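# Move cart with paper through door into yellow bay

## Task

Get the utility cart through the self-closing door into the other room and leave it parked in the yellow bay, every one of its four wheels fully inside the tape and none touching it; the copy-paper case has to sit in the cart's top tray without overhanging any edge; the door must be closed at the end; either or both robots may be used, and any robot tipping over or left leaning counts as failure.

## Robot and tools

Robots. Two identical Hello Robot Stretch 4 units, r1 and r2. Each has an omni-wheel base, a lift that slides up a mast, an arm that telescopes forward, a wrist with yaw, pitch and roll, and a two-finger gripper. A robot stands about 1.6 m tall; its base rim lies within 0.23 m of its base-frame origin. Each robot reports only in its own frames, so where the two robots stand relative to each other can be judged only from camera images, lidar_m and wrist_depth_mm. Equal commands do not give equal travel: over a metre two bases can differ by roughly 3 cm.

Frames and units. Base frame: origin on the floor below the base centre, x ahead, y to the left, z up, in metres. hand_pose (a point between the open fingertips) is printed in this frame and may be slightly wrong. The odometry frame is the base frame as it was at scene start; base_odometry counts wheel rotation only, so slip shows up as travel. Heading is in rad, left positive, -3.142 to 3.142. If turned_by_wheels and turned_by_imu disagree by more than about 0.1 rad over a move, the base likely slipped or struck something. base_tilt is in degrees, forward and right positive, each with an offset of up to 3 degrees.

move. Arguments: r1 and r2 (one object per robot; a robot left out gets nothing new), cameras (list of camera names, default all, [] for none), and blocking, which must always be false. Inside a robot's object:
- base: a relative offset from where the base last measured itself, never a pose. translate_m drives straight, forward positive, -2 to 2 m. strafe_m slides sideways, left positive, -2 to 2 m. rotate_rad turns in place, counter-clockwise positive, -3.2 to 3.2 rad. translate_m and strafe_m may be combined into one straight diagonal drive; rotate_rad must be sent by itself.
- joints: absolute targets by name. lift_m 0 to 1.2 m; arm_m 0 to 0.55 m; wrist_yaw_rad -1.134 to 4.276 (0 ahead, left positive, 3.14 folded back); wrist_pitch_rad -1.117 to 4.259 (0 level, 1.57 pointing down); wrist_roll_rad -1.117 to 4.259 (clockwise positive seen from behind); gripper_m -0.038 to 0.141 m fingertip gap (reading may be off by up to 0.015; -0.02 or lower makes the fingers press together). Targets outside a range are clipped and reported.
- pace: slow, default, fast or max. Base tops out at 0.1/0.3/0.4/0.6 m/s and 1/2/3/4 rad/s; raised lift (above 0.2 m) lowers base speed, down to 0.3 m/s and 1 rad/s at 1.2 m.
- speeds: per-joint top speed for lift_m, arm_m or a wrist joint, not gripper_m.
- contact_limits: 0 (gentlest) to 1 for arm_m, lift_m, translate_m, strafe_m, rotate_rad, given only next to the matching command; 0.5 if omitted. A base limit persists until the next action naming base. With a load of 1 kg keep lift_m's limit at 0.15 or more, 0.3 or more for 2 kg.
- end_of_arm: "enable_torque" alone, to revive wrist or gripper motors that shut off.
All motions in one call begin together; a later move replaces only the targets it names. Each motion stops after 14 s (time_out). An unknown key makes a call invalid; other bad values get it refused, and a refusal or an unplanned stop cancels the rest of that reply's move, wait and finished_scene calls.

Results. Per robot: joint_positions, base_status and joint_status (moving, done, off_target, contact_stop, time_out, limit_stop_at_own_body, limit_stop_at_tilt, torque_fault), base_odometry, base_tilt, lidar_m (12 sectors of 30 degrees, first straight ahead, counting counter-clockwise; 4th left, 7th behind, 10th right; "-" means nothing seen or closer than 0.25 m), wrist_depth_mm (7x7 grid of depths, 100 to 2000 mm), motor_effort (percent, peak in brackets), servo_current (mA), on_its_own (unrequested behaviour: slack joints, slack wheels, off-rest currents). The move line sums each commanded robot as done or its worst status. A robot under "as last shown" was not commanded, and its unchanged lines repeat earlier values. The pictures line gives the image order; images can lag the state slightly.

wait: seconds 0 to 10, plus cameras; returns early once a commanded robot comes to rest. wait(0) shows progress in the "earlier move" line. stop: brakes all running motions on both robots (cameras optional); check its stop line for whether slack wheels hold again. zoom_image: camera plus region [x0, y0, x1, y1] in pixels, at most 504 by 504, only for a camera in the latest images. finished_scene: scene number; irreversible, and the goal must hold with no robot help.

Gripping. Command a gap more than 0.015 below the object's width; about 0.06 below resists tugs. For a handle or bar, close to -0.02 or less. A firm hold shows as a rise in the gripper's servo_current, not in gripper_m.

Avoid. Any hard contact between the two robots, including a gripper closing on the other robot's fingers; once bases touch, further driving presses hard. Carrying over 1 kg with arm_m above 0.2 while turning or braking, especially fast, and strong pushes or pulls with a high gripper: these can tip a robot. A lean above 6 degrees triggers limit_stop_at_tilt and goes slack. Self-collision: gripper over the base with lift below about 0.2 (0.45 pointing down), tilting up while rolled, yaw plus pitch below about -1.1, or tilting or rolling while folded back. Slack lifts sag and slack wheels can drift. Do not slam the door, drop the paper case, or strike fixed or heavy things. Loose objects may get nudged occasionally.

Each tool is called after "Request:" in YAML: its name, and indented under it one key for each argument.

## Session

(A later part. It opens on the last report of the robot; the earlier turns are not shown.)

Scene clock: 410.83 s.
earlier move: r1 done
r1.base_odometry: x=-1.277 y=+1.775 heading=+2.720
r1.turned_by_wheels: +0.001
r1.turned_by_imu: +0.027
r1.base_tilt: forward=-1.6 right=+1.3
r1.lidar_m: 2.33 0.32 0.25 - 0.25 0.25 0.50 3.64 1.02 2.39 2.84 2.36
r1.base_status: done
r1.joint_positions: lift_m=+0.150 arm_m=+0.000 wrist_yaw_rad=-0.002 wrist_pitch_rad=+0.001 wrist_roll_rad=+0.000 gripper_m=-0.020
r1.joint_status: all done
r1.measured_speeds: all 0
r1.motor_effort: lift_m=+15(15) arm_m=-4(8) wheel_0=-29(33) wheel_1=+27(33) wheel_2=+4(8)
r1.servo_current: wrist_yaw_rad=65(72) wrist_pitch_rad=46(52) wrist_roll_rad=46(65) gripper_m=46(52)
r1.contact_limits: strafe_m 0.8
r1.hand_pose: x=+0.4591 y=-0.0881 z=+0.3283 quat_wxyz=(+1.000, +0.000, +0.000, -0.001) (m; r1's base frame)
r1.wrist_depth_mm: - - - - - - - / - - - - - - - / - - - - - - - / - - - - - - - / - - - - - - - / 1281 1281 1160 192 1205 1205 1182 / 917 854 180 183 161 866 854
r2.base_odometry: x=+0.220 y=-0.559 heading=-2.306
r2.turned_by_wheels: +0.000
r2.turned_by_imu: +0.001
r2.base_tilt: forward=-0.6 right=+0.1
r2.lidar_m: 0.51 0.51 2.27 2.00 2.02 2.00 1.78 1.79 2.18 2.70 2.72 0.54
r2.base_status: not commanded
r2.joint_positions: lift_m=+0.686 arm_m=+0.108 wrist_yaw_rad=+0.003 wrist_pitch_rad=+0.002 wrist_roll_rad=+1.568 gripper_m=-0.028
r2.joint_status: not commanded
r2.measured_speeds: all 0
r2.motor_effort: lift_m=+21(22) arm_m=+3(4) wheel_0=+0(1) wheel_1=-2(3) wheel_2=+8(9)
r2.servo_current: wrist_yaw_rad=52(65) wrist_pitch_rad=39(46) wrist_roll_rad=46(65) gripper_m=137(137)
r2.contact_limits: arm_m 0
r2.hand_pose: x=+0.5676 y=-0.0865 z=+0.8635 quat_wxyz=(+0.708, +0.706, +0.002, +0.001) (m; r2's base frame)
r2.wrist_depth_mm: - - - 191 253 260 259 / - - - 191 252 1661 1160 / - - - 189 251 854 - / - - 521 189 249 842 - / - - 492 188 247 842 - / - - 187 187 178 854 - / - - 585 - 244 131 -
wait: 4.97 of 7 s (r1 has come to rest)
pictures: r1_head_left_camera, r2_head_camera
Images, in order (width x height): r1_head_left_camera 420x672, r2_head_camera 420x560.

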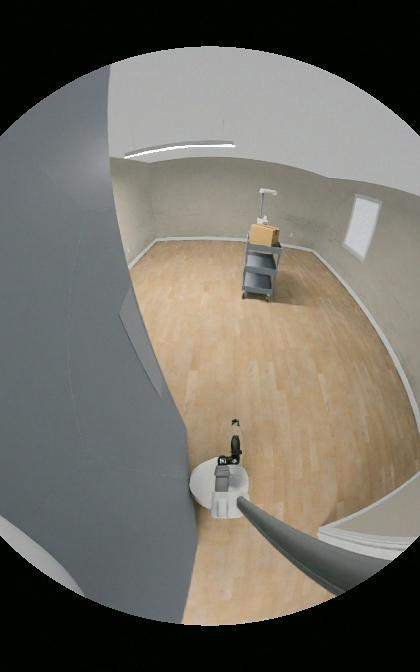

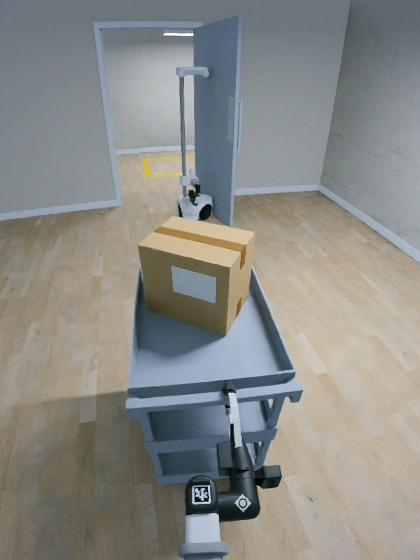

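Request:
move:
  blocking: false
  r1: {"base":{"strafe_m":0.16},"joints":{"wrist_yaw_rad":3.09},"pace":"slow","contact_limits":{"strafe_m":0.8}}
  r2: {"base":{"rotate_rad":0.22},"pace":"slow","contact_limits":{"rotate_rad":0.8}}
  cameras: []

Request:
wait:
  seconds: 4
  cameras: []

Request:
wait:
  seconds: 1
  cameras: ["r1_head_left_camera","r2_head_camera","r2_head_left_camera"]

Scene clock: 424.40 s.
move: r1 moving; r2 moving
r1.base_odometry: x=-1.283 y=+1.762 heading=+2.721
r1.turned_by_wheels: +0.001
r1.turned_by_imu: +0.000
r1.base_tilt: forward=-1.6 right=+1.3
r1.lidar_m: 2.31 0.35 0.25 - 0.25 0.26 0.52 3.69 1.04 2.39 2.88 2.35
r1.base_status: strafe_m moving
r1.joint_positions: lift_m=+0.150 arm_m=+0.000 wrist_yaw_rad=+0.410 wrist_pitch_rad=+0.001 wrist_roll_rad=+0.000 gripper_m=-0.020
r1.joint_status: wrist_yaw_rad moving
r1.measured_speeds: translate_m=-0.003 strafe_m=+0.057 rotate_rad=+0.013 lift_m=+0.000 arm_m=+0.000 wrist_yaw_rad=+1.730 wrist_pitch_rad=+0.000 wrist_roll_rad=+0.000
r1.motor_effort: lift_m=+15(15) arm_m=-4(4) wheel_0=-31(32) wheel_1=+30(30) wheel_2=+5(8)
r1.servo_current: wrist_yaw_rad=78(124) wrist_pitch_rad=46(52) wrist_roll_rad=46(65) gripper_m=39(46)
r1.contact_limits: strafe_m 0.8
r1.hand_pose: x=+0.4703 y=+0.0348 z=+0.3283 quat_wxyz=(+0.979, +0.000, +0.000, +0.204) (m; r1's base frame)
r1.wrist_depth_mm: - - - - - - - / - - - - - - 1808 / - - - - - - - / - - - - - - - / - - - - - - 1863 / 1281 1281 1160 192 1205 1205 1182 / 917 854 180 183 161 866 854
r2.base_odometry: x=+0.220 y=-0.559 heading=-2.183
r2.turned_by_wheels: +0.123
r2.turned_by_imu: +0.120
r2.base_tilt: forward=-0.7 right=+0.1
r2.lidar_m: 0.50 0.57 2.19 2.00 2.06 1.90 1.76 1.80 2.41 2.69 2.77 0.52
r2.base_status: rotate_rad moving
r2.joint_positions: lift_m=+0.686 arm_m=+0.108 wrist_yaw_rad=-0.007 wrist_pitch_rad=+0.002 wrist_roll_rad=+1.568 gripper_m=-0.028
r2.joint_status: not commanded
r2.measured_speeds: translate_m=-0.001 strafe_m=+0.002 rotate_rad=+0.468 lift_m=+0.000 arm_m=+0.000 wrist_yaw_rad=+0.000 wrist_pitch_rad=+0.000 wrist_roll_rad=+0.000
r2.motor_effort: lift_m=+21(21) arm_m=+4(4) wheel_0=-13(20) wheel_1=-9(10) wheel_2=-12(14)
r2.servo_current: wrist_yaw_rad=52(65) wrist_pitch_rad=39(52) wrist_roll_rad=52(59) gripper_m=117(130)
r2.contact_limits: arm_m 0; rotate_rad 0.8
r2.hand_pose: x=+0.5666 y=-0.0895 z=+0.8635 quat_wxyz=(+0.708, +0.706, -0.002, -0.003) (m; r2's base frame)
r2.wrist_depth_mm: - - - 164 222 1661 1182 / - - - 167 225 1576 - / - - 535 169 229 - - / - - 466 230 231 - - / - - 517 174 235 842 - / - - 185 176 179 - - / - - - - 240 1618 -
pictures: none
No camera images: "cameras" was empty.

Scene clock: 425.13 s.
earlier move: r1 moving; r2 done
r1.base_odometry: x=-1.311 y=+1.705 heading=+2.709
r1.turned_by_wheels: -0.012
r1.turned_by_imu: -0.053
r1.base_tilt: forward=-1.5 right=+1.4
r1.lidar_m: 2.31 0.33 0.25 - 0.25 0.25 0.46 3.64 1.03 2.00 2.82 2.35
r1.base_status: strafe_m moving
r1.joint_positions: lift_m=+0.150 arm_m=+0.000 wrist_yaw_rad=+1.518 wrist_pitch_rad=+0.001 wrist_roll_rad=+0.000 gripper_m=-0.020
r1.joint_status: wrist_yaw_rad moving
r1.measured_speeds: translate_m=+0.045 strafe_m=+0.031 rotate_rad=-0.171 lift_m=+0.000 arm_m=+0.000 wrist_yaw_rad=+0.656 wrist_pitch_rad=+0.000 wrist_roll_rad=+0.000
r1.motor_effort: lift_m=+15(15) arm_m=-4(4) wheel_0=-30(33) wheel_1=+19(33) wheel_2=+1(9)
r1.servo_current: wrist_yaw_rad=637(683) wrist_pitch_rad=33(52) wrist_roll_rad=59(65) gripper_m=46(46)
r1.contact_limits: strafe_m 0.8
r1.hand_pose: x=+0.2735 y=+0.2834 z=+0.3283 quat_wxyz=(+0.726, +0.000, +0.000, +0.688) (m; r1's base frame)
r1.wrist_depth_mm: 185 197 211 228 248 267 - / 185 198 211 228 248 268 - / 186 198 212 229 248 268 - / 187 199 212 229 249 268 - / 186 198 212 229 249 272 - / 185 198 210 200 185 273 1160 / 184 196 165 164 251 139 842
r2.base_odometry: x=+0.220 y=-0.559 heading=-2.087
r2.turned_by_wheels: +0.096
r2.turned_by_imu: +0.095
r2.base_tilt: forward=-0.7 right=+0.1
r2.lidar_m: 0.55 0.60 2.10 2.01 2.15 1.86 1.78 1.87 2.64 2.71 2.87 0.51
r2.base_status: done
r2.joint_positions: lift_m=+0.686 arm_m=+0.108 wrist_yaw_rad=-0.001 wrist_pitch_rad=+0.002 wrist_roll_rad=+1.568 gripper_m=-0.029
r2.joint_status: not commanded
r2.measured_speeds: all 0
r2.motor_effort: lift_m=+21(21) arm_m=+4(5) wheel_0=+0(20) wheel_1=-3(10) wheel_2=-6(14)
r2.servo_current: wrist_yaw_rad=46(65) wrist_pitch_rad=39(52) wrist_roll_rad=46(59) gripper_m=78(130)
r2.contact_limits: arm_m 0; rotate_rad 0.8
r2.hand_pose: x=+0.5672 y=-0.0878 z=+0.8633 quat_wxyz=(+0.708, +0.706, +0.000, -0.001) (m; r2's base frame)
r2.wrist_depth_mm: - - - 131 184 - - / - - 480 136 193 - - / - 439 436 142 205 - - / - - 504 151 216 - - / - - 609 160 225 - - / - - 185 170 179 1708 - / - - - - - 1618 480
wait: 0.73 of 4 s (r2 has come to rest)
pictures: none
No camera images: "cameras" was empty.

Scene clock: 426.13 s.
earlier move: r1 contact_stop
r1.base_odometry: x=-1.339 y=+1.758 heading=+2.305
r1.turned_by_wheels: -0.404
r1.turned_by_imu: -0.413
r1.base_tilt: forward=-1.6 right=+1.2
r1.lidar_m: 2.25 2.28 0.28 0.25 - 0.25 0.29 3.55 1.06 1.03 2.66 2.86
r1.base_status: strafe_m contact_stop
r1.joint_positions: lift_m=+0.150 arm_m=+0.000 wrist_yaw_rad=+2.848 wrist_pitch_rad=+0.001 wrist_roll_rad=+0.000 gripper_m=-0.020
r1.joint_status: wrist_yaw_rad moving
r1.measured_speeds: translate_m=+0.046 strafe_m=-0.054 rotate_rad=+0.001 lift_m=+0.000 arm_m=+0.000 wrist_yaw_rad=+1.887 wrist_pitch_rad=+0.000 wrist_roll_rad=+0.000
r1.on_its_own: the wheels are slack since a contact_stop
r1.motor_effort: lift_m=+15(15) arm_m=-3(4) wheel_0=-1(34) wheel_1=+0(33) wheel_2=+0(9)
r1.servo_current: wrist_yaw_rad=98(852) wrist_pitch_rad=46(52) wrist_roll_rad=52(72) gripper_m=39(52)
r1.contact_limits: strafe_m 0.8
r1.hand_pose: x=-0.0798 y=+0.1672 z=+0.3283 quat_wxyz=(+0.146, +0.000, +0.000, +0.989) (m; r1's base frame)
r1.wrist_depth_mm: 466 349 283 238 206 182 - / 445 351 283 238 206 181 165 / 268 355 285 240 207 181 167 / 413 355 285 241 208 182 167 / 477 359 287 242 213 182 167 / 480 359 282 198 200 183 167 / 466 366 268 183 179 180 167
r2.base_odometry: x=+0.220 y=-0.559 heading=-2.087
r2.turned_by_wheels: +0.000
r2.turned_by_imu: +0.000
r2.base_tilt: forward=-0.6 right=+0.0
r2.lidar_m: 0.53 0.63 2.12 2.02 2.16 1.86 1.76 1.84 2.61 2.68 2.84 0.49
r2.base_status: done
r2.joint_positions: lift_m=+0.686 arm_m=+0.108 wrist_yaw_rad=-0.001 wrist_pitch_rad=+0.002 wrist_roll_rad=+1.568 gripper_m=-0.029
r2.joint_status: not commanded
r2.measured_speeds: all 0
r2.motor_effort: lift_m=+21(21) arm_m=+4(5) wheel_0=+0(20) wheel_1=-2(10) wheel_2=-6(14)
r2.servo_current: wrist_yaw_rad=52(65) wrist_pitch_rad=39(52) wrist_roll_rad=52(65) gripper_m=85(130)
r2.contact_limits: arm_m 0; rotate_rad 0.8
r2.hand_pose: x=+0.5672 y=-0.0878 z=+0.8633 quat_wxyz=(+0.708, +0.706, +0.000, -0.001) (m; r2's base frame)
r2.wrist_depth_mm: - - - 131 184 - - / - - 480 136 193 - - / - 439 436 142 205 - - / - - 504 151 216 - - / - - 615 160 226 - - / - - 184 170 179 1661 - / - - - - - 1618 480
wait: 1.00 s; no rest
pictures: r1_head_left_camera, r2_head_camera, r2_head_left_camera
Images, in order (width x height): r1_head_left_camera 420x672, r2_head_camera 420x560, r2_head_left_camera 420x672.

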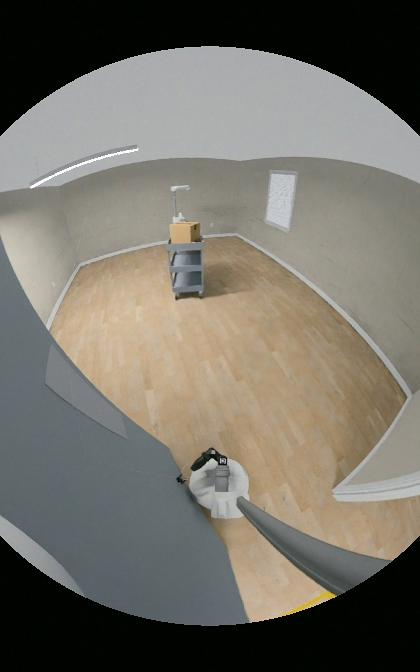

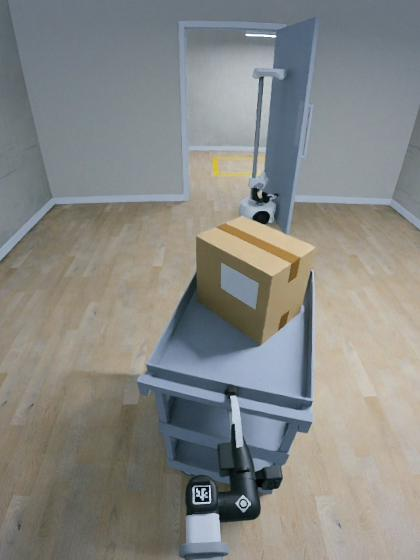

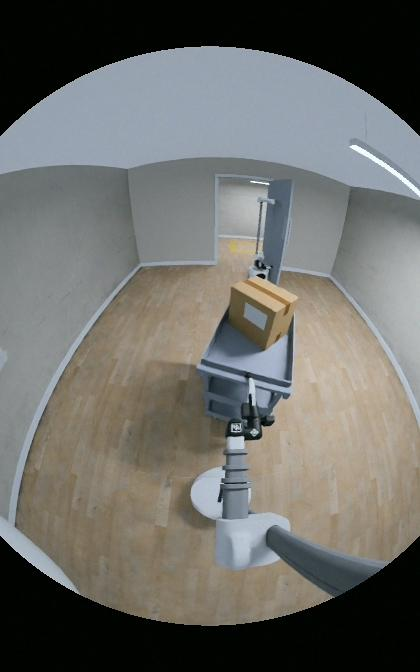

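Request:
move:
  blocking: false
  r1: {"base":{"strafe_m":0.22,"translate_m":-0.1},"pace":"slow","contact_limits":{"strafe_m":1}}
  cameras: []

Request:
wait:
  seconds: 5
  cameras: ["r1_head_left_camera","r2_head_camera"]

Scene clock: 443.63 s.
earlier move: r1 contact_stop
move: r1 moving
r1.base_odometry: x=-1.337 y=+1.788 heading=+2.259
r1.turned_by_wheels: -0.045
r1.turned_by_imu: -0.045
r1.base_tilt: forward=-1.6 right=+1.3
r1.lidar_m: 2.27 2.26 0.31 0.25 - 0.25 0.27 3.56 1.03 0.98 2.63 2.78
r1.base_status: earlier strafe_m contact_stop (by the wheels' count: +0.022 of +0.160); translate_m moving; strafe_m moving
r1.joint_positions: lift_m=+0.150 arm_m=+0.000 wrist_yaw_rad=+3.087 wrist_pitch_rad=+0.001 wrist_roll_rad=+0.000 gripper_m=-0.020
r1.joint_status: all done
r1.measured_speeds: translate_m=-0.021 strafe_m=+0.045 rotate_rad=+0.002 lift_m=+0.000 arm_m=+0.000 wrist_yaw_rad=+0.000 wrist_pitch_rad=+0.000 wrist_roll_rad=+0.000
r1.motor_effort: lift_m=+15(15) arm_m=+4(4) wheel_0=-14(14) wheel_1=+16(16) wheel_2=+9(9)
r1.servo_current: wrist_yaw_rad=52(72) wrist_pitch_rad=33(46) wrist_roll_rad=39(59) gripper_m=46(52)
r1.contact_limits: strafe_m 1
r1.hand_pose: x=-0.1124 y=+0.1030 z=+0.3283 quat_wxyz=(+0.027, +0.000, +0.000, +1.000) (m; r1's base frame)
r1.wrist_depth_mm: 136 138 480 320 243 200 168 / 113 139 445 325 242 195 170 / 116 139 399 325 246 195 171 / 137 155 427 327 246 197 171 / - - 459 330 247 197 172 / 1281 1308 187 198 233 198 172 / 917 878 180 183 161 187 -
r2: as last shown
r2.turned_by_imu: +0.002
r2.base_tilt: forward=-0.6 right=+0.1
r2.lidar_m: 0.52 0.61 2.05 1.99 2.15 1.86 1.77 1.86 2.57 2.67 2.85 0.50
r2.motor_effort: lift_m=+21(21) arm_m=+4(4) wheel_0=-1(1) wheel_1=-2(2) wheel_2=-6(7)
r2.servo_current: wrist_yaw_rad=39(65) wrist_pitch_rad=46(46) wrist_roll_rad=46(52) gripper_m=78(85)
r2.contact_limits: arm_m 0; rotate_rad 0.8
r2.wrist_depth_mm: - - - 131 184 - - / - - 484 135 193 - - / - 436 436 142 206 - - / - - 504 151 216 - - / - - 615 160 226 - - / - - 185 170 179 1708 - / - - - - - 1576 480
pictures: none
No camera images: "cameras" was empty.

Scene clock: 448.63 s.
earlier move: r1 contact_stop
r1.base_odometry: x=-1.385 y=+1.739 heading=+2.129
r1.turned_by_wheels: -0.131
r1.turned_by_imu: -0.220
r1.base_tilt: forward=-1.6 right=+1.3
r1.lidar_m: 3.27 2.24 0.40 0.25 0.27 0.25 0.25 0.44 3.59 1.00 1.52 2.69
r1.base_status: translate_m contact_stop; strafe_m contact_stop
r1.joint_positions: lift_m=+0.150 arm_m=+0.000 wrist_yaw_rad=+3.087 wrist_pitch_rad=+0.001 wrist_roll_rad=+0.000 gripper_m=-0.020
r1.joint_status: all done
r1.measured_speeds: translate_m=+0.014 strafe_m=-0.021 rotate_rad=-0.060 lift_m=+0.000 arm_m=+0.000 wrist_yaw_rad=+0.000 wrist_pitch_rad=+0.000 wrist_roll_rad=+0.000
r1.on_its_own: the wheels are slack since a contact_stop
r1.motor_effort: lift_m=+18(18) arm_m=+0(4) wheel_0=+0(36) wheel_1=+0(31) wheel_2=+1(31)
r1.servo_current: wrist_yaw_rad=65(72) wrist_pitch_rad=39(52) wrist_roll_rad=46(72) gripper_m=46(52)
r1.contact_limits: strafe_m 1
r1.hand_pose: x=-0.1123 y=+0.1030 z=+0.3281 quat_wxyz=(+0.027, +0.000, +0.000, +1.000) (m; r1's base frame)
r1.wrist_depth_mm: 136 138 377 298 246 209 187 / 108 138 364 301 247 214 189 / 114 138 285 303 249 211 190 / 132 151 357 301 250 211 190 / - 504 389 303 251 212 191 / 1308 512 373 198 238 212 191 / 931 488 180 183 162 204 190
r2.base_odometry: x=+0.220 y=-0.559 heading=-2.087
r2.turned_by_wheels: +0.000
r2.turned_by_imu: +0.001
r2.base_tilt: forward=-0.7 right=+0.0
r2.lidar_m: 0.52 0.62 2.07 2.00 2.15 1.86 1.76 1.85 2.62 2.67 2.82 0.48
r2.base_status: not commanded
r2.joint_positions: lift_m=+0.686 arm_m=+0.108 wrist_yaw_rad=-0.001 wrist_pitch_rad=+0.002 wrist_roll_rad=+1.568 gripper_m=-0.029
r2.joint_status: not commanded
r2.measured_speeds: all 0
r2.motor_effort: lift_m=+21(21) arm_m=+4(5) wheel_0=+0(1) wheel_1=-2(3) wheel_2=-7(7)
r2.servo_current: wrist_yaw_rad=52(65) wrist_pitch_rad=46(52) wrist_roll_rad=52(65) gripper_m=72(91)
r2.contact_limits: arm_m 0; rotate_rad 0.8
r2.hand_pose: x=+0.5672 y=-0.0878 z=+0.8633 quat_wxyz=(+0.708, +0.706, +0.000, -0.001) (m; r2's base frame)
r2.wrist_depth_mm: - - - 131 185 - - / - - 484 136 193 - - / - 436 436 142 206 - - / - - 504 151 216 - - / - - 615 160 226 - - / - - 184 169 179 1708 - / - - - - - 1576 480
wait: 5.00 s; no rest
pictures: r1_head_left_camera, r2_head_camera
Images, in order (width x height): r1_head_left_camera 420x672, r2_head_camera 420x560.

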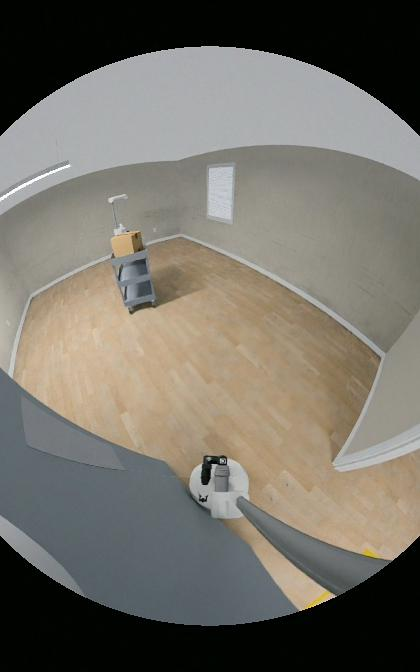

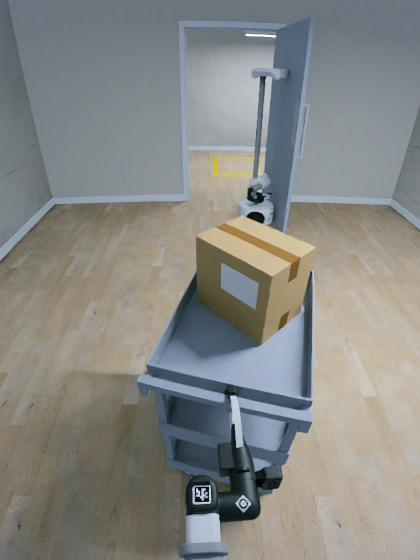

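Request:
move:
  blocking: false
  r1: {"base":{"strafe_m":0.19,"translate_m":0.12},"pace":"slow","contact_limits":{"strafe_m":0.8}}
  cameras: []

Request:
wait:
  seconds: 4
  cameras: ["r1_head_left_camera","r2_head_camera"]

Scene clock: 458.77 s.
earlier move: r1 contact_stop
move: r1 moving
r1.base_odometry: x=-1.355 y=+1.825 heading=+1.925
r1.turned_by_wheels: -0.204
r1.turned_by_imu: -0.206
r1.base_tilt: forward=-1.6 right=+1.3
r1.lidar_m: 2.83 2.22 2.25 0.25 0.25 0.26 0.25 0.42 3.56 0.91 1.07 2.56
r1.base_status: earlier translate_m contact_stop (by the wheels' count: +0.046 of -0.100); earlier strafe_m contact_stop (by the wheels' count: +0.013 of +0.220); translate_m moving; strafe_m moving
r1.joint_positions: lift_m=+0.150 arm_m=+0.000 wrist_yaw_rad=+3.087 wrist_pitch_rad=+0.001 wrist_roll_rad=+0.000 gripper_m=-0.020
r1.joint_status: not commanded
r1.measured_speeds: translate_m=+0.030 strafe_m=+0.035 rotate_rad=-0.001 lift_m=+0.000 arm_m=+0.000 wrist_yaw_rad=+0.000 wrist_pitch_rad=+0.000 wrist_roll_rad=+0.000
r1.motor_effort: lift_m=+18(18) arm_m=-4(4) wheel_0=-9(12) wheel_1=+10(10) wheel_2=+0(1)
r1.servo_current: wrist_yaw_rad=65(65) wrist_pitch_rad=39(46) wrist_roll_rad=39(59) gripper_m=39(46)
r1.contact_limits: strafe_m 0.8
r1.hand_pose: x=-0.1123 y=+0.1030 z=+0.3281 quat_wxyz=(+0.027, +0.000, +0.000, +1.000) (m; r1's base frame)
r1.wrist_depth_mm: 136 138 364 293 247 212 192 / 108 138 349 294 246 216 193 / 114 138 283 296 249 213 194 / 132 151 342 296 249 216 195 / 1808 459 368 297 251 216 195 / 1182 484 355 198 240 216 196 / 866 469 184 184 170 207 195
r2: as last shown
r2.base_tilt: forward=-0.7 right=+0.1
r2.lidar_m: 0.51 0.60 2.10 1.99 2.18 1.84 1.76 1.85 2.61 2.70 2.79 0.47
r2.motor_effort: lift_m=+21(21) arm_m=+4(4) wheel_0=-1(1) wheel_1=-2(2) wheel_2=-6(7)
r2.servo_current: wrist_yaw_rad=39(59) wrist_pitch_rad=46(46) wrist_roll_rad=46(59) gripper_m=78(85)
r2.contact_limits: arm_m 0; rotate_rad 0.8
r2.wrist_depth_mm: - - - 131 184 - - / - - 484 135 193 - - / - 436 439 142 205 - - / - - 500 152 216 - - / - - 615 160 226 - - / - - 184 170 179 1708 - / - - - - - 1576 480
pictures: none
No camera images: "cameras" was empty.

Scene clock: 461.87 s.
earlier move: r1 done
r1.base_odometry: x=-1.565 y=+1.866 heading=+1.924
r1.turned_by_wheels: +0.000
r1.turned_by_imu: +0.001
r1.base_tilt: forward=-1.6 right=+1.3
r1.lidar_m: 2.86 2.02 2.05 0.25 0.25 - 0.25 0.39 3.78 1.10 1.42 2.58
r1.base_status: done
r1.joint_positions: lift_m=+0.150 arm_m=+0.000 wrist_yaw_rad=+3.087 wrist_pitch_rad=+0.001 wrist_roll_rad=+0.000 gripper_m=-0.020
r1.joint_status: not commanded
r1.measured_speeds: all 0
r1.motor_effort: lift_m=+18(18) arm_m=-3(4) wheel_0=-9(13) wheel_1=+5(13) wheel_2=+1(2)
r1.servo_current: wrist_yaw_rad=46(72) wrist_pitch_rad=39(52) wrist_roll_rad=39(72) gripper_m=46(52)
r1.contact_limits: strafe_m 0.8
r1.hand_pose: x=-0.1123 y=+0.1030 z=+0.3281 quat_wxyz=(+0.027, +0.000, +0.000, +1.000) (m; r1's base frame)
r1.wrist_depth_mm: 136 138 345 289 246 215 196 / 108 138 340 290 249 216 197 / 114 139 291 291 248 216 198 / 132 151 332 293 250 216 198 / 535 449 351 294 251 214 199 / - 452 343 198 241 219 199 / - 455 180 183 170 210 200
r2.base_odometry: x=+0.220 y=-0.559 heading=-2.087
r2.turned_by_wheels: +0.000
r2.turned_by_imu: +0.000
r2.base_tilt: forward=-0.7 right=+0.1
r2.lidar_m: 0.52 0.64 2.09 1.99 2.17 1.84 1.78 1.88 2.59 2.68 2.84 0.50
r2.base_status: not commanded
r2.joint_positions: lift_m=+0.686 arm_m=+0.108 wrist_yaw_rad=-0.001 wrist_pitch_rad=+0.002 wrist_roll_rad=+1.568 gripper_m=-0.029
r2.joint_status: not commanded
r2.measured_speeds: all 0
r2.motor_effort: lift_m=+21(21) arm_m=+4(4) wheel_0=-1(1) wheel_1=-2(3) wheel_2=-6(7)
r2.servo_current: wrist_yaw_rad=46(59) wrist_pitch_rad=39(46) wrist_roll_rad=46(59) gripper_m=85(91)
r2.contact_limits: arm_m 0; rotate_rad 0.8
r2.hand_pose: x=+0.5672 y=-0.0878 z=+0.8633 quat_wxyz=(+0.708, +0.706, +0.000, -0.001) (m; r2's base frame)
r2.wrist_depth_mm: - - - 131 184 - - / - - 477 136 193 - - / - 439 436 143 206 - - / - - 504 151 216 - - / - - 615 160 225 - - / - - 185 169 179 1708 - / - - - - - 1576 477
wait: 3.10 of 4 s (r1 has come to rest)
pictures: r1_head_left_camera, r2_head_camera
Images, in order (width x height): r1_head_left_camera 420x672, r2_head_camera 420x560.

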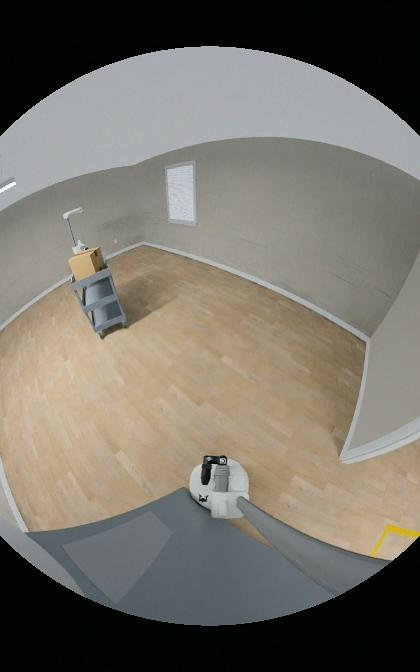

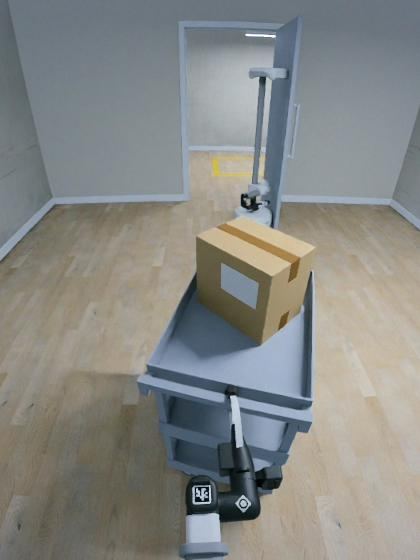

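Request:
move:
  blocking: false
  r1: {"base":{"strafe_m":0.12,"translate_m":-0.2},"pace":"slow","contact_limits":{"strafe_m":0.9}}
  cameras: []

Request:
wait:
  seconds: 4
  cameras: ["r1_head_left_camera","r2_head_camera"]

Scene clock: 470.17 s.
move: r1 moving
r1.base_odometry: x=-1.567 y=+1.852 heading=+1.924
r1.turned_by_wheels: +0.000
r1.turned_by_imu: -0.001
r1.base_tilt: forward=-1.5 right=+1.3
r1.lidar_m: 2.86 2.01 2.06 0.25 0.25 - 0.25 0.35 3.75 1.12 1.43 2.60
r1.base_status: translate_m moving; strafe_m moving
r1.joint_positions: lift_m=+0.150 arm_m=+0.000 wrist_yaw_rad=+3.087 wrist_pitch_rad=+0.001 wrist_roll_rad=+0.000 gripper_m=-0.020
r1.joint_status: not commanded
r1.measured_speeds: translate_m=-0.047 strafe_m=+0.028 rotate_rad=+0.000 lift_m=+0.000 arm_m=+0.000 wrist_yaw_rad=+0.000 wrist_pitch_rad=+0.000 wrist_roll_rad=+0.000
r1.motor_effort: lift_m=+18(18) arm_m=-3(4) wheel_0=-10(14) wheel_1=+3(6) wheel_2=+9(9)
r1.servo_current: wrist_yaw_rad=59(59) wrist_pitch_rad=46(46) wrist_roll_rad=59(59) gripper_m=39(46)
r1.contact_limits: strafe_m 0.9
r1.hand_pose: x=-0.1123 y=+0.1030 z=+0.3281 quat_wxyz=(+0.027, +0.000, +0.000, +1.000) (m; r1's base frame)
r1.wrist_depth_mm: 136 138 347 286 248 216 198 / 108 138 338 289 249 216 198 / 114 139 290 290 249 218 199 / 132 151 330 293 250 217 200 / 521 427 353 291 251 216 200 / 554 445 332 198 241 219 200 / - 449 179 183 170 212 201
r2: as last shown
r2.turned_by_imu: +0.001
r2.base_tilt: forward=-0.7 right=+0.0
r2.lidar_m: 0.52 0.63 2.10 2.02 2.15 1.86 1.77 1.84 2.63 2.69 2.85 0.49
r2.motor_effort: lift_m=+21(21) arm_m=+4(4) wheel_0=+0(1) wheel_1=-2(2) wheel_2=-6(7)
r2.servo_current: wrist_yaw_rad=46(52) wrist_pitch_rad=46(46) wrist_roll_rad=52(52) gripper_m=85(91)
r2.contact_limits: arm_m 0; rotate_rad 0.8
r2.wrist_depth_mm: - - - 130 184 - - / - - 480 136 193 - - / - 439 439 142 206 - - / - - 504 151 216 - - / - - 615 160 226 - - / - - 185 170 179 1708 - / - - - - - 1618 480
pictures: none
No camera images: "cameras" was empty.

Scene clock: 473.87 s.
earlier move: r1 contact_stop
r1.base_odometry: x=-1.619 y=+1.730 heading=+2.064
r1.turned_by_wheels: +0.140
r1.turned_by_imu: +0.140
r1.base_tilt: forward=-1.6 right=+1.3
r1.lidar_m: 3.20 2.04 3.85 0.25 0.25 - 0.25 0.36 3.79 1.22 1.81 2.73
r1.base_status: translate_m contact_stop (by the wheels' count: -0.109 of -0.200); strafe_m contact_stop (by the wheels' count: +0.094 of +0.120)
r1.joint_positions: lift_m=+0.150 arm_m=+0.000 wrist_yaw_rad=+3.087 wrist_pitch_rad=+0.001 wrist_roll_rad=+0.000 gripper_m=-0.020
r1.joint_status: not commanded
r1.measured_speeds: all 0
r1.on_its_own: the wheels are slack since a contact_stop
r1.motor_effort: lift_m=+18(18) arm_m=+4(4) wheel_0=+0(32) wheel_1=+0(7) wheel_2=+0(32)
r1.servo_current: wrist_yaw_rad=52(72) wrist_pitch_rad=33(52) wrist_roll_rad=65(72) gripper_m=46(52)
r1.contact_limits: strafe_m 0.9
r1.hand_pose: x=-0.1123 y=+0.1029 z=+0.3281 quat_wxyz=(+0.027, +0.000, +0.000, +1.000) (m; r1's base frame)
r1.wrist_depth_mm: - 137 347 290 250 218 198 / - 137 329 291 250 220 201 / 112 138 254 291 250 220 201 / 124 139 324 294 253 220 202 / 512 427 351 294 253 217 202 / 544 445 345 198 243 222 203 / - 449 180 184 170 214 203
r2.base_odometry: x=+0.220 y=-0.559 heading=-2.087
r2.turned_by_wheels: +0.000
r2.turned_by_imu: +0.001
r2.base_tilt: forward=-0.7 right=+0.1
r2.lidar_m: 0.54 0.62 2.11 2.01 2.14 1.85 1.76 1.85 2.59 2.69 2.83 0.49
r2.base_status: not commanded
r2.joint_positions: lift_m=+0.686 arm_m=+0.108 wrist_yaw_rad=-0.001 wrist_pitch_rad=+0.002 wrist_roll_rad=+1.568 gripper_m=-0.029
r2.joint_status: not commanded
r2.measured_speeds: all 0
r2.motor_effort: lift_m=+21(21) arm_m=+4(4) wheel_0=+0(1) wheel_1=-2(3) wheel_2=-6(7)
r2.servo_current: wrist_yaw_rad=39(65) wrist_pitch_rad=39(46) wrist_roll_rad=46(65) gripper_m=85(91)
r2.contact_limits: arm_m 0; rotate_rad 0.8
r2.hand_pose: x=+0.5672 y=-0.0878 z=+0.8633 quat_wxyz=(+0.708, +0.706, +0.000, -0.001) (m; r2's base frame)
r2.wrist_depth_mm: - - - 131 185 - - / - - 480 135 193 - - / - 436 436 142 205 - - / - - 504 151 216 - - / - - 615 160 226 - - / - - 185 170 179 1708 - / - - - - - 1576 484
wait: 3.70 of 4 s (r1 has come to rest)
pictures: r1_head_left_camera, r2_head_camera
Images, in order (width x height): r1_head_left_camera 420x672, r2_head_camera 420x560.

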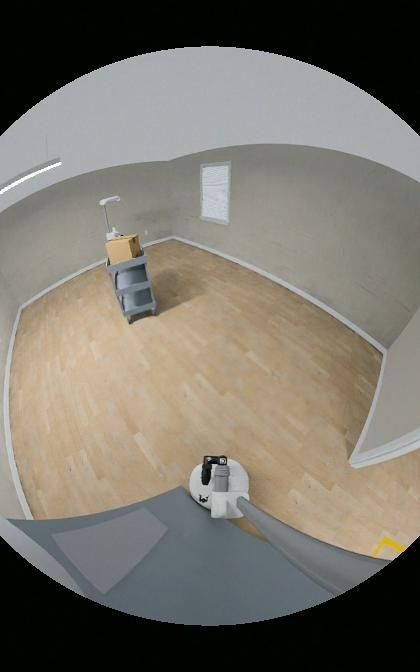

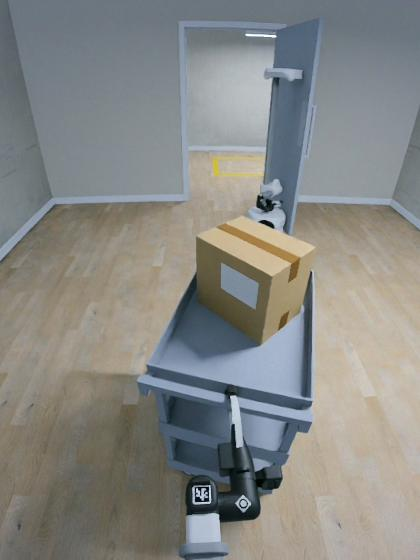

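Request:
move:
  blocking: false
  r1: {"base":{"translate_m":-0.002}}
  r2: {"base":{"strafe_m":0.25},"pace":"slow","contact_limits":{"strafe_m":0.8}}
  cameras: []

Request:
wait:
  seconds: 2
  cameras: []

Request:
wait:
  seconds: 3
  cameras: ["r2_head_left_camera","r2_head_camera"]

Scene clock: 490.20 s.
move: r1 done; r2 moving
r1.base_odometry: x=-1.618 y=+1.729 heading=+2.064
r1.turned_by_wheels: +0.000
r1.turned_by_imu: -0.001
r1.base_tilt: forward=-1.5 right=+1.3
r1.lidar_m: 3.24 2.06 3.83 0.25 0.25 - 0.25 0.32 3.78 1.21 1.77 2.74
r1.base_status: done
r1.joint_positions: lift_m=+0.150 arm_m=+0.000 wrist_yaw_rad=+3.087 wrist_pitch_rad=+0.001 wrist_roll_rad=+0.000 gripper_m=-0.020
r1.joint_status: not commanded
r1.measured_speeds: all 0
r1.motor_effort: lift_m=+18(18) arm_m=+4(4) wheel_0=-5(7) wheel_1=-2(3) wheel_2=+3(7)
r1.servo_current: wrist_yaw_rad=39(59) wrist_pitch_rad=46(46) wrist_roll_rad=52(59) gripper_m=39(52)
r1.hand_pose: x=-0.1123 y=+0.1029 z=+0.3281 quat_wxyz=(+0.027, +0.000, +0.000, +1.000) (m; r1's base frame)
r1.wrist_depth_mm: - 137 345 289 250 218 200 / - 138 330 290 250 220 200 / 111 138 254 291 252 221 202 / 124 138 325 294 252 220 202 / 517 421 351 294 253 217 203 / 549 445 334 198 244 221 203 / - 449 180 183 170 214 204
r2.base_odometry: x=+0.233 y=-0.566 heading=-2.087
r2.turned_by_wheels: +0.000
r2.turned_by_imu: +0.002
r2.base_tilt: forward=-0.7 right=+0.1
r2.lidar_m: 0.52 2.82 2.08 2.01 2.14 1.84 1.78 1.84 2.61 2.72 2.85 0.49
r2.base_status: strafe_m moving
r2.joint_positions: lift_m=+0.686 arm_m=+0.108 wrist_yaw_rad=-0.001 wrist_pitch_rad=+0.002 wrist_roll_rad=+1.568 gripper_m=-0.029
r2.joint_status: not commanded
r2.measured_speeds: translate_m=+0.000 strafe_m=+0.056 rotate_rad=+0.002 lift_m=+0.000 arm_m=+0.000 wrist_yaw_rad=+0.000 wrist_pitch_rad=+0.000 wrist_roll_rad=+0.000
r2.motor_effort: lift_m=+21(21) arm_m=+4(4) wheel_0=-8(12) wheel_1=+6(7) wheel_2=-1(4)
r2.servo_current: wrist_yaw_rad=46(52) wrist_pitch_rad=46(46) wrist_roll_rad=46(52) gripper_m=85(85)
r2.contact_limits: arm_m 0; strafe_m 0.8
r2.hand_pose: x=+0.5672 y=-0.0878 z=+0.8633 quat_wxyz=(+0.708, +0.706, +0.000, -0.001) (m; r2's base frame)
r2.wrist_depth_mm: - - - 132 186 - - / - - 484 137 195 - - / - 439 436 144 206 - - / - - 504 153 217 - - / - - 615 161 226 - - / - - 185 170 179 1708 - / - - - - - 1576 480
pictures: none
No camera images: "cameras" was empty.

Scene clock: 492.20 s.
earlier move: r2 moving
r1.base_odometry: x=-1.618 y=+1.729 heading=+2.064
r1.turned_by_wheels: +0.000
r1.turned_by_imu: +0.000
r1.base_tilt: forward=-1.5 right=+1.3
r1.lidar_m: 3.24 2.09 3.86 0.25 0.25 - 0.25 0.33 3.79 1.20 1.80 2.73
r1.base_status: done
r1.joint_positions: lift_m=+0.150 arm_m=+0.000 wrist_yaw_rad=+3.087 wrist_pitch_rad=+0.001 wrist_roll_rad=+0.000 gripper_m=-0.020
r1.joint_status: not commanded
r1.measured_speeds: all 0
r1.motor_effort: lift_m=+18(18) arm_m=+4(4) wheel_0=-5(7) wheel_1=-2(3) wheel_2=+3(7)
r1.servo_current: wrist_yaw_rad=52(72) wrist_pitch_rad=39(52) wrist_roll_rad=39(59) gripper_m=39(52)
r1.hand_pose: x=-0.1123 y=+0.1029 z=+0.3281 quat_wxyz=(+0.027, +0.000, +0.000, +1.000) (m; r1's base frame)
r1.wrist_depth_mm: - 137 345 289 249 219 200 / - 137 329 290 251 222 201 / 111 138 254 291 252 220 201 / 124 139 324 293 251 220 202 / 517 424 349 294 253 216 202 / 535 445 336 198 244 221 203 / - 445 180 183 171 215 202
r2.base_odometry: x=+0.400 y=-0.661 heading=-2.087
r2.turned_by_wheels: +0.000
r2.turned_by_imu: +0.000
r2.base_tilt: forward=-0.7 right=+0.1
r2.lidar_m: 0.55 2.58 1.89 1.80 1.92 1.83 1.78 1.85 2.61 2.92 3.01 0.46
r2.base_status: strafe_m moving
r2.joint_positions: lift_m=+0.686 arm_m=+0.108 wrist_yaw_rad=-0.001 wrist_pitch_rad=+0.002 wrist_roll_rad=+1.568 gripper_m=-0.029
r2.joint_status: not commanded
r2.measured_speeds: translate_m=-0.001 strafe_m=+0.101 rotate_rad=+0.004 lift_m=+0.000 arm_m=+0.000 wrist_yaw_rad=+0.000 wrist_pitch_rad=+0.000 wrist_roll_rad=+0.000
r2.motor_effort: lift_m=+21(21) arm_m=+4(4) wheel_0=-12(14) wheel_1=+5(8) wheel_2=+0(4)
r2.servo_current: wrist_yaw_rad=46(59) wrist_pitch_rad=39(46) wrist_roll_rad=39(59) gripper_m=78(91)
r2.contact_limits: arm_m 0; strafe_m 0.8
r2.hand_pose: x=+0.5672 y=-0.0878 z=+0.8633 quat_wxyz=(+0.708, +0.706, +0.000, -0.001) (m; r2's base frame)
r2.wrist_depth_mm: - 402 397 - 150 - - / - 389 389 103 163 - - / - - 488 110 180 - - / - - - 127 200 - - / - - - 140 223 1756 - / - - 185 163 177 1618 480 / - - - - - 1618 1182
wait: 2.00 s; no rest
pictures: none
No camera images: "cameras" was empty.

Scene clock: 493.33 s.
earlier move: r2 done
r1.base_odometry: x=-1.618 y=+1.729 heading=+2.064
r1.turned_by_wheels: +0.000
r1.turned_by_imu: +0.000
r1.base_tilt: forward=-1.6 right=+1.3
r1.lidar_m: 3.24 2.09 3.82 0.25 0.25 - 0.25 0.35 3.79 1.21 1.76 2.71
r1.base_status: done
r1.joint_positions: lift_m=+0.150 arm_m=+0.000 wrist_yaw_rad=+3.087 wrist_pitch_rad=+0.001 wrist_roll_rad=+0.000 gripper_m=-0.020
r1.joint_status: not commanded
r1.measured_speeds: all 0
r1.motor_effort: lift_m=+18(18) arm_m=+4(4) wheel_0=-5(7) wheel_1=-3(3) wheel_2=+3(7)
r1.servo_current: wrist_yaw_rad=46(72) wrist_pitch_rad=39(59) wrist_roll_rad=52(72) gripper_m=46(52)
r1.hand_pose: x=-0.1123 y=+0.1029 z=+0.3281 quat_wxyz=(+0.027, +0.000, +0.000, +1.000) (m; r1's base frame)
r1.wrist_depth_mm: - 138 345 290 250 218 200 / - 138 327 290 251 222 200 / 111 138 255 290 251 220 201 / 125 139 322 293 252 220 202 / 512 424 353 294 252 216 202 / 539 449 334 198 244 222 202 / - 449 180 183 170 214 203
r2.base_odometry: x=+0.438 y=-0.683 heading=-2.087
r2.turned_by_wheels: +0.000
r2.turned_by_imu: +0.000
r2.base_tilt: forward=-0.7 right=+0.0
r2.lidar_m: 0.53 2.51 1.84 1.77 1.89 1.85 1.75 1.83 2.57 2.94 3.10 0.44
r2.base_status: done
r2.joint_positions: lift_m=+0.686 arm_m=+0.108 wrist_yaw_rad=-0.001 wrist_pitch_rad=+0.002 wrist_roll_rad=+1.568 gripper_m=-0.029
r2.joint_status: not commanded
r2.measured_speeds: all 0
r2.motor_effort: lift_m=+21(21) arm_m=+4(4) wheel_0=-5(14) wheel_1=+2(8) wheel_2=+0(4)
r2.servo_current: wrist_yaw_rad=46(59) wrist_pitch_rad=39(46) wrist_roll_rad=39(59) gripper_m=85(91)
r2.contact_limits: arm_m 0; strafe_m 0.8
r2.hand_pose: x=+0.5672 y=-0.0878 z=+0.8633 quat_wxyz=(+0.708, +0.706, +0.000, -0.001) (m; r2's base frame)
r2.wrist_depth_mm: - 366 373 - 140 - - / - 402 404 - 158 - - / - - 525 - 173 - - / - - - 115 194 - - / - - - 132 223 1756 530 / - - 185 159 177 1576 477 / - - - - 382 382 424
wait: 1.13 of 3 s (r2 has come to rest)
pictures: r2_head_camera, r2_head_left_camera
Images, in order (width x height): r2_head_camera 420x560, r2_head_left_camera 420x672.

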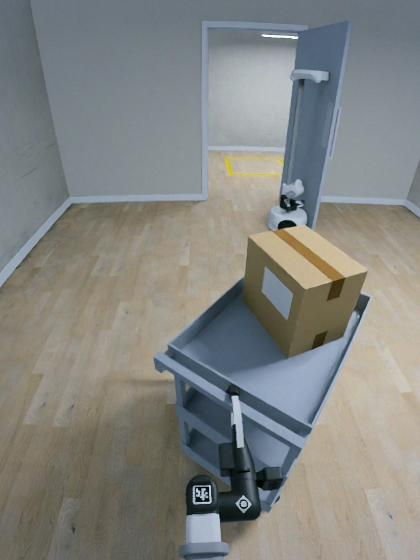

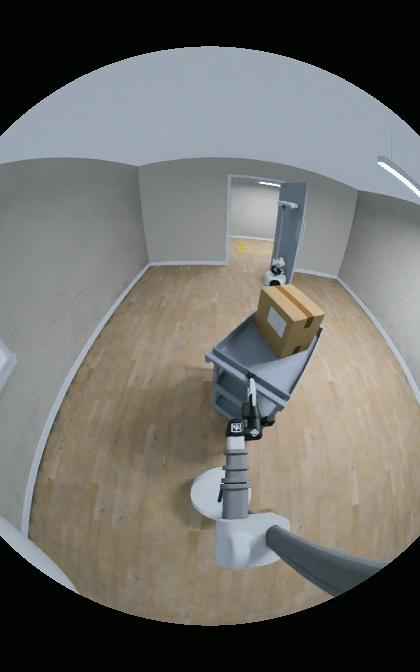

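Request:
move:
  blocking: false
  r2: {"base":{"translate_m":-0.8,"strafe_m":0.3},"speeds":{},"contact_limits":{"translate_m":0.8},"pace":"slow"}
  cameras: []

Request:
wait:
  seconds: 10
  cameras: ["r2_head_left_camera","r2_head_camera"]

r2: "speeds" must be an object that gives a speed for at least one key that is commanded beside it, as in {"wrist_pitch_rad": 1.82}; or leave "speeds" out
Scene clock: 529.93 s.
r1.base_odometry: x=-1.618 y=+1.729 heading=+2.064
r1.turned_by_wheels: +0.000
r1.turned_by_imu: -0.002
r1.base_tilt: forward=-1.6 right=+1.3
r1.lidar_m: 3.26 2.10 3.83 0.25 0.25 - 0.25 0.35 3.77 1.21 1.77 2.73
r1.base_status: done
r1.joint_positions: lift_m=+0.150 arm_m=+0.000 wrist_yaw_rad=+3.087 wrist_pitch_rad=+0.001 wrist_roll_rad=+0.000 gripper_m=-0.020
r1.joint_status: not commanded
r1.measured_speeds: all 0
r1.motor_effort: lift_m=+18(18) arm_m=+4(4) wheel_0=-5(7) wheel_1=-2(3) wheel_2=+3(7)
r1.servo_current: wrist_yaw_rad=46(72) wrist_pitch_rad=39(59) wrist_roll_rad=59(72) gripper_m=46(52)
r1.hand_pose: x=-0.1123 y=+0.1029 z=+0.3281 quat_wxyz=(+0.027, +0.000, +0.000, +1.000) (m; r1's base frame)
r1.wrist_depth_mm: - 138 343 289 249 218 199 / - 138 329 290 251 223 200 / 111 138 253 291 250 219 202 / 124 138 322 294 253 220 202 / 517 424 351 293 253 217 202 / 539 442 336 198 244 222 202 / - 445 180 183 171 214 204
r2.base_odometry: x=+0.438 y=-0.683 heading=-2.087
r2.turned_by_wheels: +0.000
r2.turned_by_imu: +0.005
r2.base_tilt: forward=-0.7 right=+0.1
r2.lidar_m: 0.53 2.48 1.82 1.77 1.89 1.84 1.76 1.87 2.61 2.95 3.08 0.44
r2.base_status: done
r2.joint_positions: lift_m=+0.686 arm_m=+0.108 wrist_yaw_rad=-0.001 wrist_pitch_rad=+0.002 wrist_roll_rad=+1.568 gripper_m=-0.029
r2.joint_status: not commanded
r2.measured_speeds: all 0
r2.motor_effort: lift_m=+21(21) arm_m=+4(4) wheel_0=-6(14) wheel_1=+2(8) wheel_2=+0(4)
r2.servo_current: wrist_yaw_rad=52(59) wrist_pitch_rad=39(46) wrist_roll_rad=46(59) gripper_m=78(91)
r2.contact_limits: arm_m 0; strafe_m 0.8
r2.hand_pose: x=+0.5672 y=-0.0878 z=+0.8633 quat_wxyz=(+0.708, +0.706, +0.000, -0.001) (m; r2's base frame)
r2.wrist_depth_mm: - 366 373 - 140 - - / - 399 404 - 158 - - / - - 521 - 173 - - / - - - 115 195 - - / - - - 132 222 1756 530 / - - 185 159 177 1618 480 / - - - - 382 379 421
pictures: none

not run: a call was refused earlier in this reply.

Request:
move:
  blocking: false
  r2: {"base":{"translate_m":-0.6,"strafe_m":0.4},"contact_limits":{"translate_m":0.8},"pace":"slow"}
  cameras: []

Request:
wait:
  seconds: 9
  cameras: []

Request:
move:
  blocking: false
  r2: {"base":{"rotate_rad":-0.45},"contact_limits":{"rotate_rad":0.8},"pace":"slow"}
  cameras: []

Request:
wait:
  seconds: 3
  cameras: ["r2_head_left_camera","r2_head_camera"]

Scene clock: 537.87 s.
move: r2 moving
r1.base_odometry: x=-1.618 y=+1.729 heading=+2.064
r1.turned_by_wheels: +0.000
r1.turned_by_imu: -0.001
r1.base_tilt: forward=-1.5 right=+1.3
r1.lidar_m: 3.24 2.10 3.82 0.25 0.25 - 0.25 0.34 3.79 1.20 1.74 2.74
r1.base_status: not commanded
r1.joint_positions: lift_m=+0.150 arm_m=+0.000 wrist_yaw_rad=+3.087 wrist_pitch_rad=+0.001 wrist_roll_rad=+0.000 gripper_m=-0.020
r1.joint_status: not commanded
r1.measured_speeds: all 0
r1.motor_effort: lift_m=+18(18) arm_m=+4(4) wheel_0=-4(5) wheel_1=-3(3) wheel_2=+3(3)
r1.servo_current: wrist_yaw_rad=46(59) wrist_pitch_rad=39(46) wrist_roll_rad=52(65) gripper_m=39(46)
r1.hand_pose: x=-0.1123 y=+0.1029 z=+0.3281 quat_wxyz=(+0.027, +0.000, +0.000, +1.000) (m; r1's base frame)
r1.wrist_depth_mm: - 137 345 289 250 218 200 / - 138 329 290 248 223 200 / 111 138 254 293 250 220 202 / 125 139 325 294 251 220 202 / 512 424 351 296 253 218 202 / 549 442 334 198 243 223 202 / - 449 180 183 170 214 204
r2.base_odometry: x=+0.450 y=-0.677 heading=-2.087
r2.turned_by_wheels: +0.000
r2.turned_by_imu: +0.001
r2.base_tilt: forward=-0.6 right=+0.1
r2.lidar_m: 0.56 2.49 1.83 1.75 1.89 1.82 1.77 1.84 2.55 2.95 3.11 0.44
r2.base_status: translate_m moving; strafe_m moving
r2.joint_positions: lift_m=+0.686 arm_m=+0.108 wrist_yaw_rad=-0.001 wrist_pitch_rad=+0.002 wrist_roll_rad=+1.568 gripper_m=-0.029
r2.joint_status: not commanded
r2.measured_speeds: translate_m=-0.045 strafe_m=+0.030 rotate_rad=+0.002 lift_m=+0.000 arm_m=+0.000 wrist_yaw_rad=+0.000 wrist_pitch_rad=+0.000 wrist_roll_rad=+0.000
r2.motor_effort: lift_m=+21(21) arm_m=+4(4) wheel_0=-12(14) wheel_1=+3(5) wheel_2=+9(11)
r2.servo_current: wrist_yaw_rad=52(52) wrist_pitch_rad=39(46) wrist_roll_rad=52(52) gripper_m=78(91)
r2.contact_limits: arm_m 0; translate_m 0.8
r2.hand_pose: x=+0.5672 y=-0.0878 z=+0.8633 quat_wxyz=(+0.708, +0.706, +0.000, -0.001) (m; r2's base frame)
r2.wrist_depth_mm: - 368 368 - 141 - - / - 402 407 - 158 - - / - - 525 - 173 - - / - - - 115 195 - - / - - - 132 223 1756 530 / - - 184 160 175 1576 480 / - - - - 382 379 418
pictures: none
No camera images: "cameras" was empty.

Scene clock: 545.77 s.
earlier move: r2 done
r1.base_odometry: x=-1.618 y=+1.729 heading=+2.064
r1.turned_by_wheels: +0.000
r1.turned_by_imu: -0.001
r1.base_tilt: forward=-1.6 right=+1.2
r1.lidar_m: 3.23 2.81 3.82 0.25 0.25 - 0.25 0.35 3.81 1.22 1.77 2.75
r1.base_status: not commanded
r1.joint_positions: lift_m=+0.150 arm_m=+0.000 wrist_yaw_rad=+3.087 wrist_pitch_rad=+0.001 wrist_roll_rad=+0.000 gripper_m=-0.020
r1.joint_status: not commanded
r1.measured_speeds: all 0
r1.motor_effort: lift_m=+18(18) arm_m=+4(4) wheel_0=-5(5) wheel_1=-2(3) wheel_2=+3(3)
r1.servo_current: wrist_yaw_rad=39(78) wrist_pitch_rad=39(52) wrist_roll_rad=39(78) gripper_m=39(59)
r1.hand_pose: x=-0.1123 y=+0.1029 z=+0.3281 quat_wxyz=(+0.027, +0.000, +0.000, +1.000) (m; r1's base frame)
r1.wrist_depth_mm: - 137 347 290 250 218 199 / - 138 329 291 250 222 200 / 111 138 254 291 252 220 201 / 125 138 324 294 251 221 202 / 517 424 353 296 253 218 202 / 539 442 334 198 244 222 203 / - 445 180 184 171 213 203
r2.base_odometry: x=+1.081 y=-0.358 heading=-2.087
r2.turned_by_wheels: +0.000
r2.turned_by_imu: +0.001
r2.base_tilt: forward=-0.7 right=+0.1
r2.lidar_m: 0.56 1.99 1.42 1.41 1.48 1.21 1.16 1.23 1.72 3.33 3.49 0.42
r2.base_status: done
r2.joint_positions: lift_m=+0.686 arm_m=+0.108 wrist_yaw_rad=-0.001 wrist_pitch_rad=+0.002 wrist_roll_rad=+1.568 gripper_m=-0.029
r2.joint_status: not commanded
r2.measured_speeds: all 0
r2.motor_effort: lift_m=+21(21) arm_m=+4(4) wheel_0=-4(14) wheel_1=+4(7) wheel_2=+7(12)
r2.servo_current: wrist_yaw_rad=46(59) wrist_pitch_rad=39(52) wrist_roll_rad=39(65) gripper_m=85(91)
r2.contact_limits: arm_m 0; translate_m 0.8
r2.hand_pose: x=+0.5672 y=-0.0878 z=+0.8633 quat_wxyz=(+0.708, +0.706, +0.000, -0.001) (m; r2's base frame)
r2.wrist_depth_mm: - 349 347 - 129 - - / - 442 427 - 144 - - / - - 585 - 167 - - / - - - 103 188 - - / - - - 121 220 1618 504 / - - 185 147 177 1576 469 / - - - - 389 387 394
wait: 7.90 of 9 s (r2 has come to rest)
pictures: none
No camera images: "cameras" was empty.

Scene clock: 546.27 s.
move: r2 moving
r1: as last shown
r1.turned_by_imu: +0.000
r1.base_tilt: forward=-1.6 right=+1.3
r1.lidar_m: 3.22 2.79 3.83 0.25 0.25 - 0.25 0.35 3.80 1.21 1.77 2.74
r1.servo_current: wrist_yaw_rad=59(65) wrist_pitch_rad=39(52) wrist_roll_rad=46(52) gripper_m=39(46)
r1.wrist_depth_mm: - 137 343 289 249 219 199 / - 138 329 290 249 222 200 / 111 138 253 290 251 220 200 / 124 138 324 294 252 222 202 / 512 424 351 296 253 217 203 / 539 442 334 198 244 224 203 / - 445 180 183 170 213 202
r2.base_odometry: x=+1.081 y=-0.358 heading=-2.211
r2.turned_by_wheels: -0.124
r2.turned_by_imu: -0.120
r2.base_tilt: forward=-0.7 right=+0.0
r2.lidar_m: 0.53 2.25 1.49 1.41 1.44 1.26 1.15 1.16 1.51 3.33 3.36 0.46
r2.base_status: rotate_rad moving
r2.joint_positions: lift_m=+0.686 arm_m=+0.108 wrist_yaw_rad=+0.010 wrist_pitch_rad=+0.002 wrist_roll_rad=+1.568 gripper_m=-0.029
r2.joint_status: not commanded
r2.measured_speeds: translate_m=-0.001 strafe_m=-0.001 rotate_rad=-0.490 lift_m=+0.000 arm_m=+0.000 wrist_yaw_rad=+0.000 wrist_pitch_rad=+0.000 wrist_roll_rad=+0.000
r2.motor_effort: lift_m=+21(21) arm_m=+5(5) wheel_0=+16(18) wheel_1=+9(12) wheel_2=+14(15)
r2.servo_current: wrist_yaw_rad=65(65) wrist_pitch_rad=39(46) wrist_roll_rad=52(52) gripper_m=85(85)
r2.contact_limits: arm_m 0; rotate_rad 0.8
r2.hand_pose: x=+0.5681 y=-0.0845 z=+0.8633 quat_wxyz=(+0.708, +0.706, +0.004, +0.003) (m; r2's base frame)
r2.wrist_depth_mm: - 387 387 - 142 - - / - 384 389 - 160 - - / - - 496 - 173 - - / - - - 116 193 - - / - - - 131 218 1708 - / - - - 156 177 1618 480 / - - - - - 1430 439
pictures: none
No camera images: "cameras" was empty.

Scene clock: 547.40 s.
earlier move: r2 done
r1.base_odometry: x=-1.618 y=+1.729 heading=+2.064
r1.turned_by_wheels: +0.000
r1.turned_by_imu: +0.000
r1.base_tilt: forward=-1.5 right=+1.3
r1.lidar_m: 3.24 2.82 3.81 0.25 0.25 - 0.25 0.34 3.79 1.19 1.77 2.74
r1.base_status: not commanded
r1.joint_positions: lift_m=+0.150 arm_m=+0.000 wrist_yaw_rad=+3.087 wrist_pitch_rad=+0.001 wrist_roll_rad=+0.000 gripper_m=-0.020
r1.joint_status: not commanded
r1.measured_speeds: all 0
r1.motor_effort: lift_m=+18(18) arm_m=+4(4) wheel_0=-5(5) wheel_1=-2(3) wheel_2=+3(3)
r1.servo_current: wrist_yaw_rad=46(65) wrist_pitch_rad=39(52) wrist_roll_rad=46(65) gripper_m=46(52)
r1.hand_pose: x=-0.1123 y=+0.1029 z=+0.3281 quat_wxyz=(+0.027, +0.000, +0.000, +1.000) (m; r1's base frame)
r1.wrist_depth_mm: - 137 345 287 249 219 200 / - 138 330 291 250 223 200 / 111 138 255 293 252 220 202 / 124 138 322 291 251 220 202 / 517 424 351 293 254 217 203 / 544 445 334 198 243 221 202 / - 449 180 183 171 214 204
r2.base_odometry: x=+1.081 y=-0.358 heading=-2.535
r2.turned_by_wheels: -0.324
r2.turned_by_imu: -0.316
r2.base_tilt: forward=-0.6 right=+0.1
r2.lidar_m: 0.48 0.50 1.84 1.40 1.41 1.52 1.17 1.14 1.26 1.85 3.33 0.54
r2.base_status: done
r2.joint_positions: lift_m=+0.686 arm_m=+0.108 wrist_yaw_rad=+0.002 wrist_pitch_rad=+0.002 wrist_roll_rad=+1.568 gripper_m=-0.029
r2.joint_status: not commanded
r2.measured_speeds: all 0
r2.motor_effort: lift_m=+21(21) arm_m=+5(6) wheel_0=+4(18) wheel_1=+4(12) wheel_2=+9(15)
r2.servo_current: wrist_yaw_rad=52(72) wrist_pitch_rad=46(46) wrist_roll_rad=59(59) gripper_m=85(85)
r2.contact_limits: arm_m 0; rotate_rad 0.8
r2.hand_pose: x=+0.5674 y=-0.0868 z=+0.8633 quat_wxyz=(+0.708, +0.706, +0.002, +0.000) (m; r2's base frame)
r2.wrist_depth_mm: - - - 183 246 258 274 / - - - 181 242 1661 1182 / - - - 179 240 831 - / - - 504 178 237 831 - / - - 477 175 235 - - / - - 186 173 177 - - / - - 564 - 229 - -
wait: 1.13 of 3 s (r2 has come to rest)
pictures: r2_head_camera, r2_head_left_camera
Images, in order (width x height): r2_head_camera 420x560, r2_head_left_camera 420x672.

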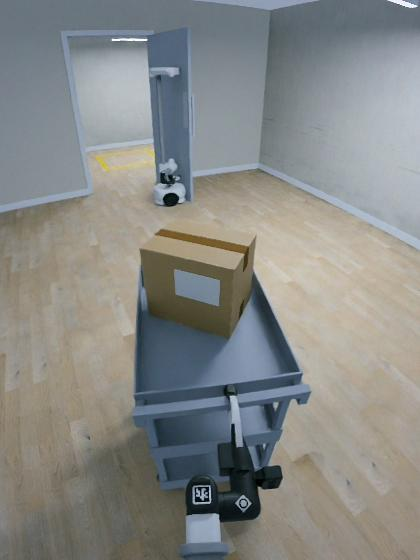

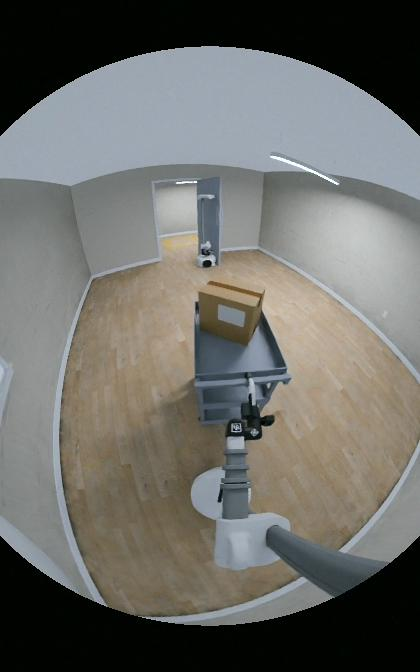

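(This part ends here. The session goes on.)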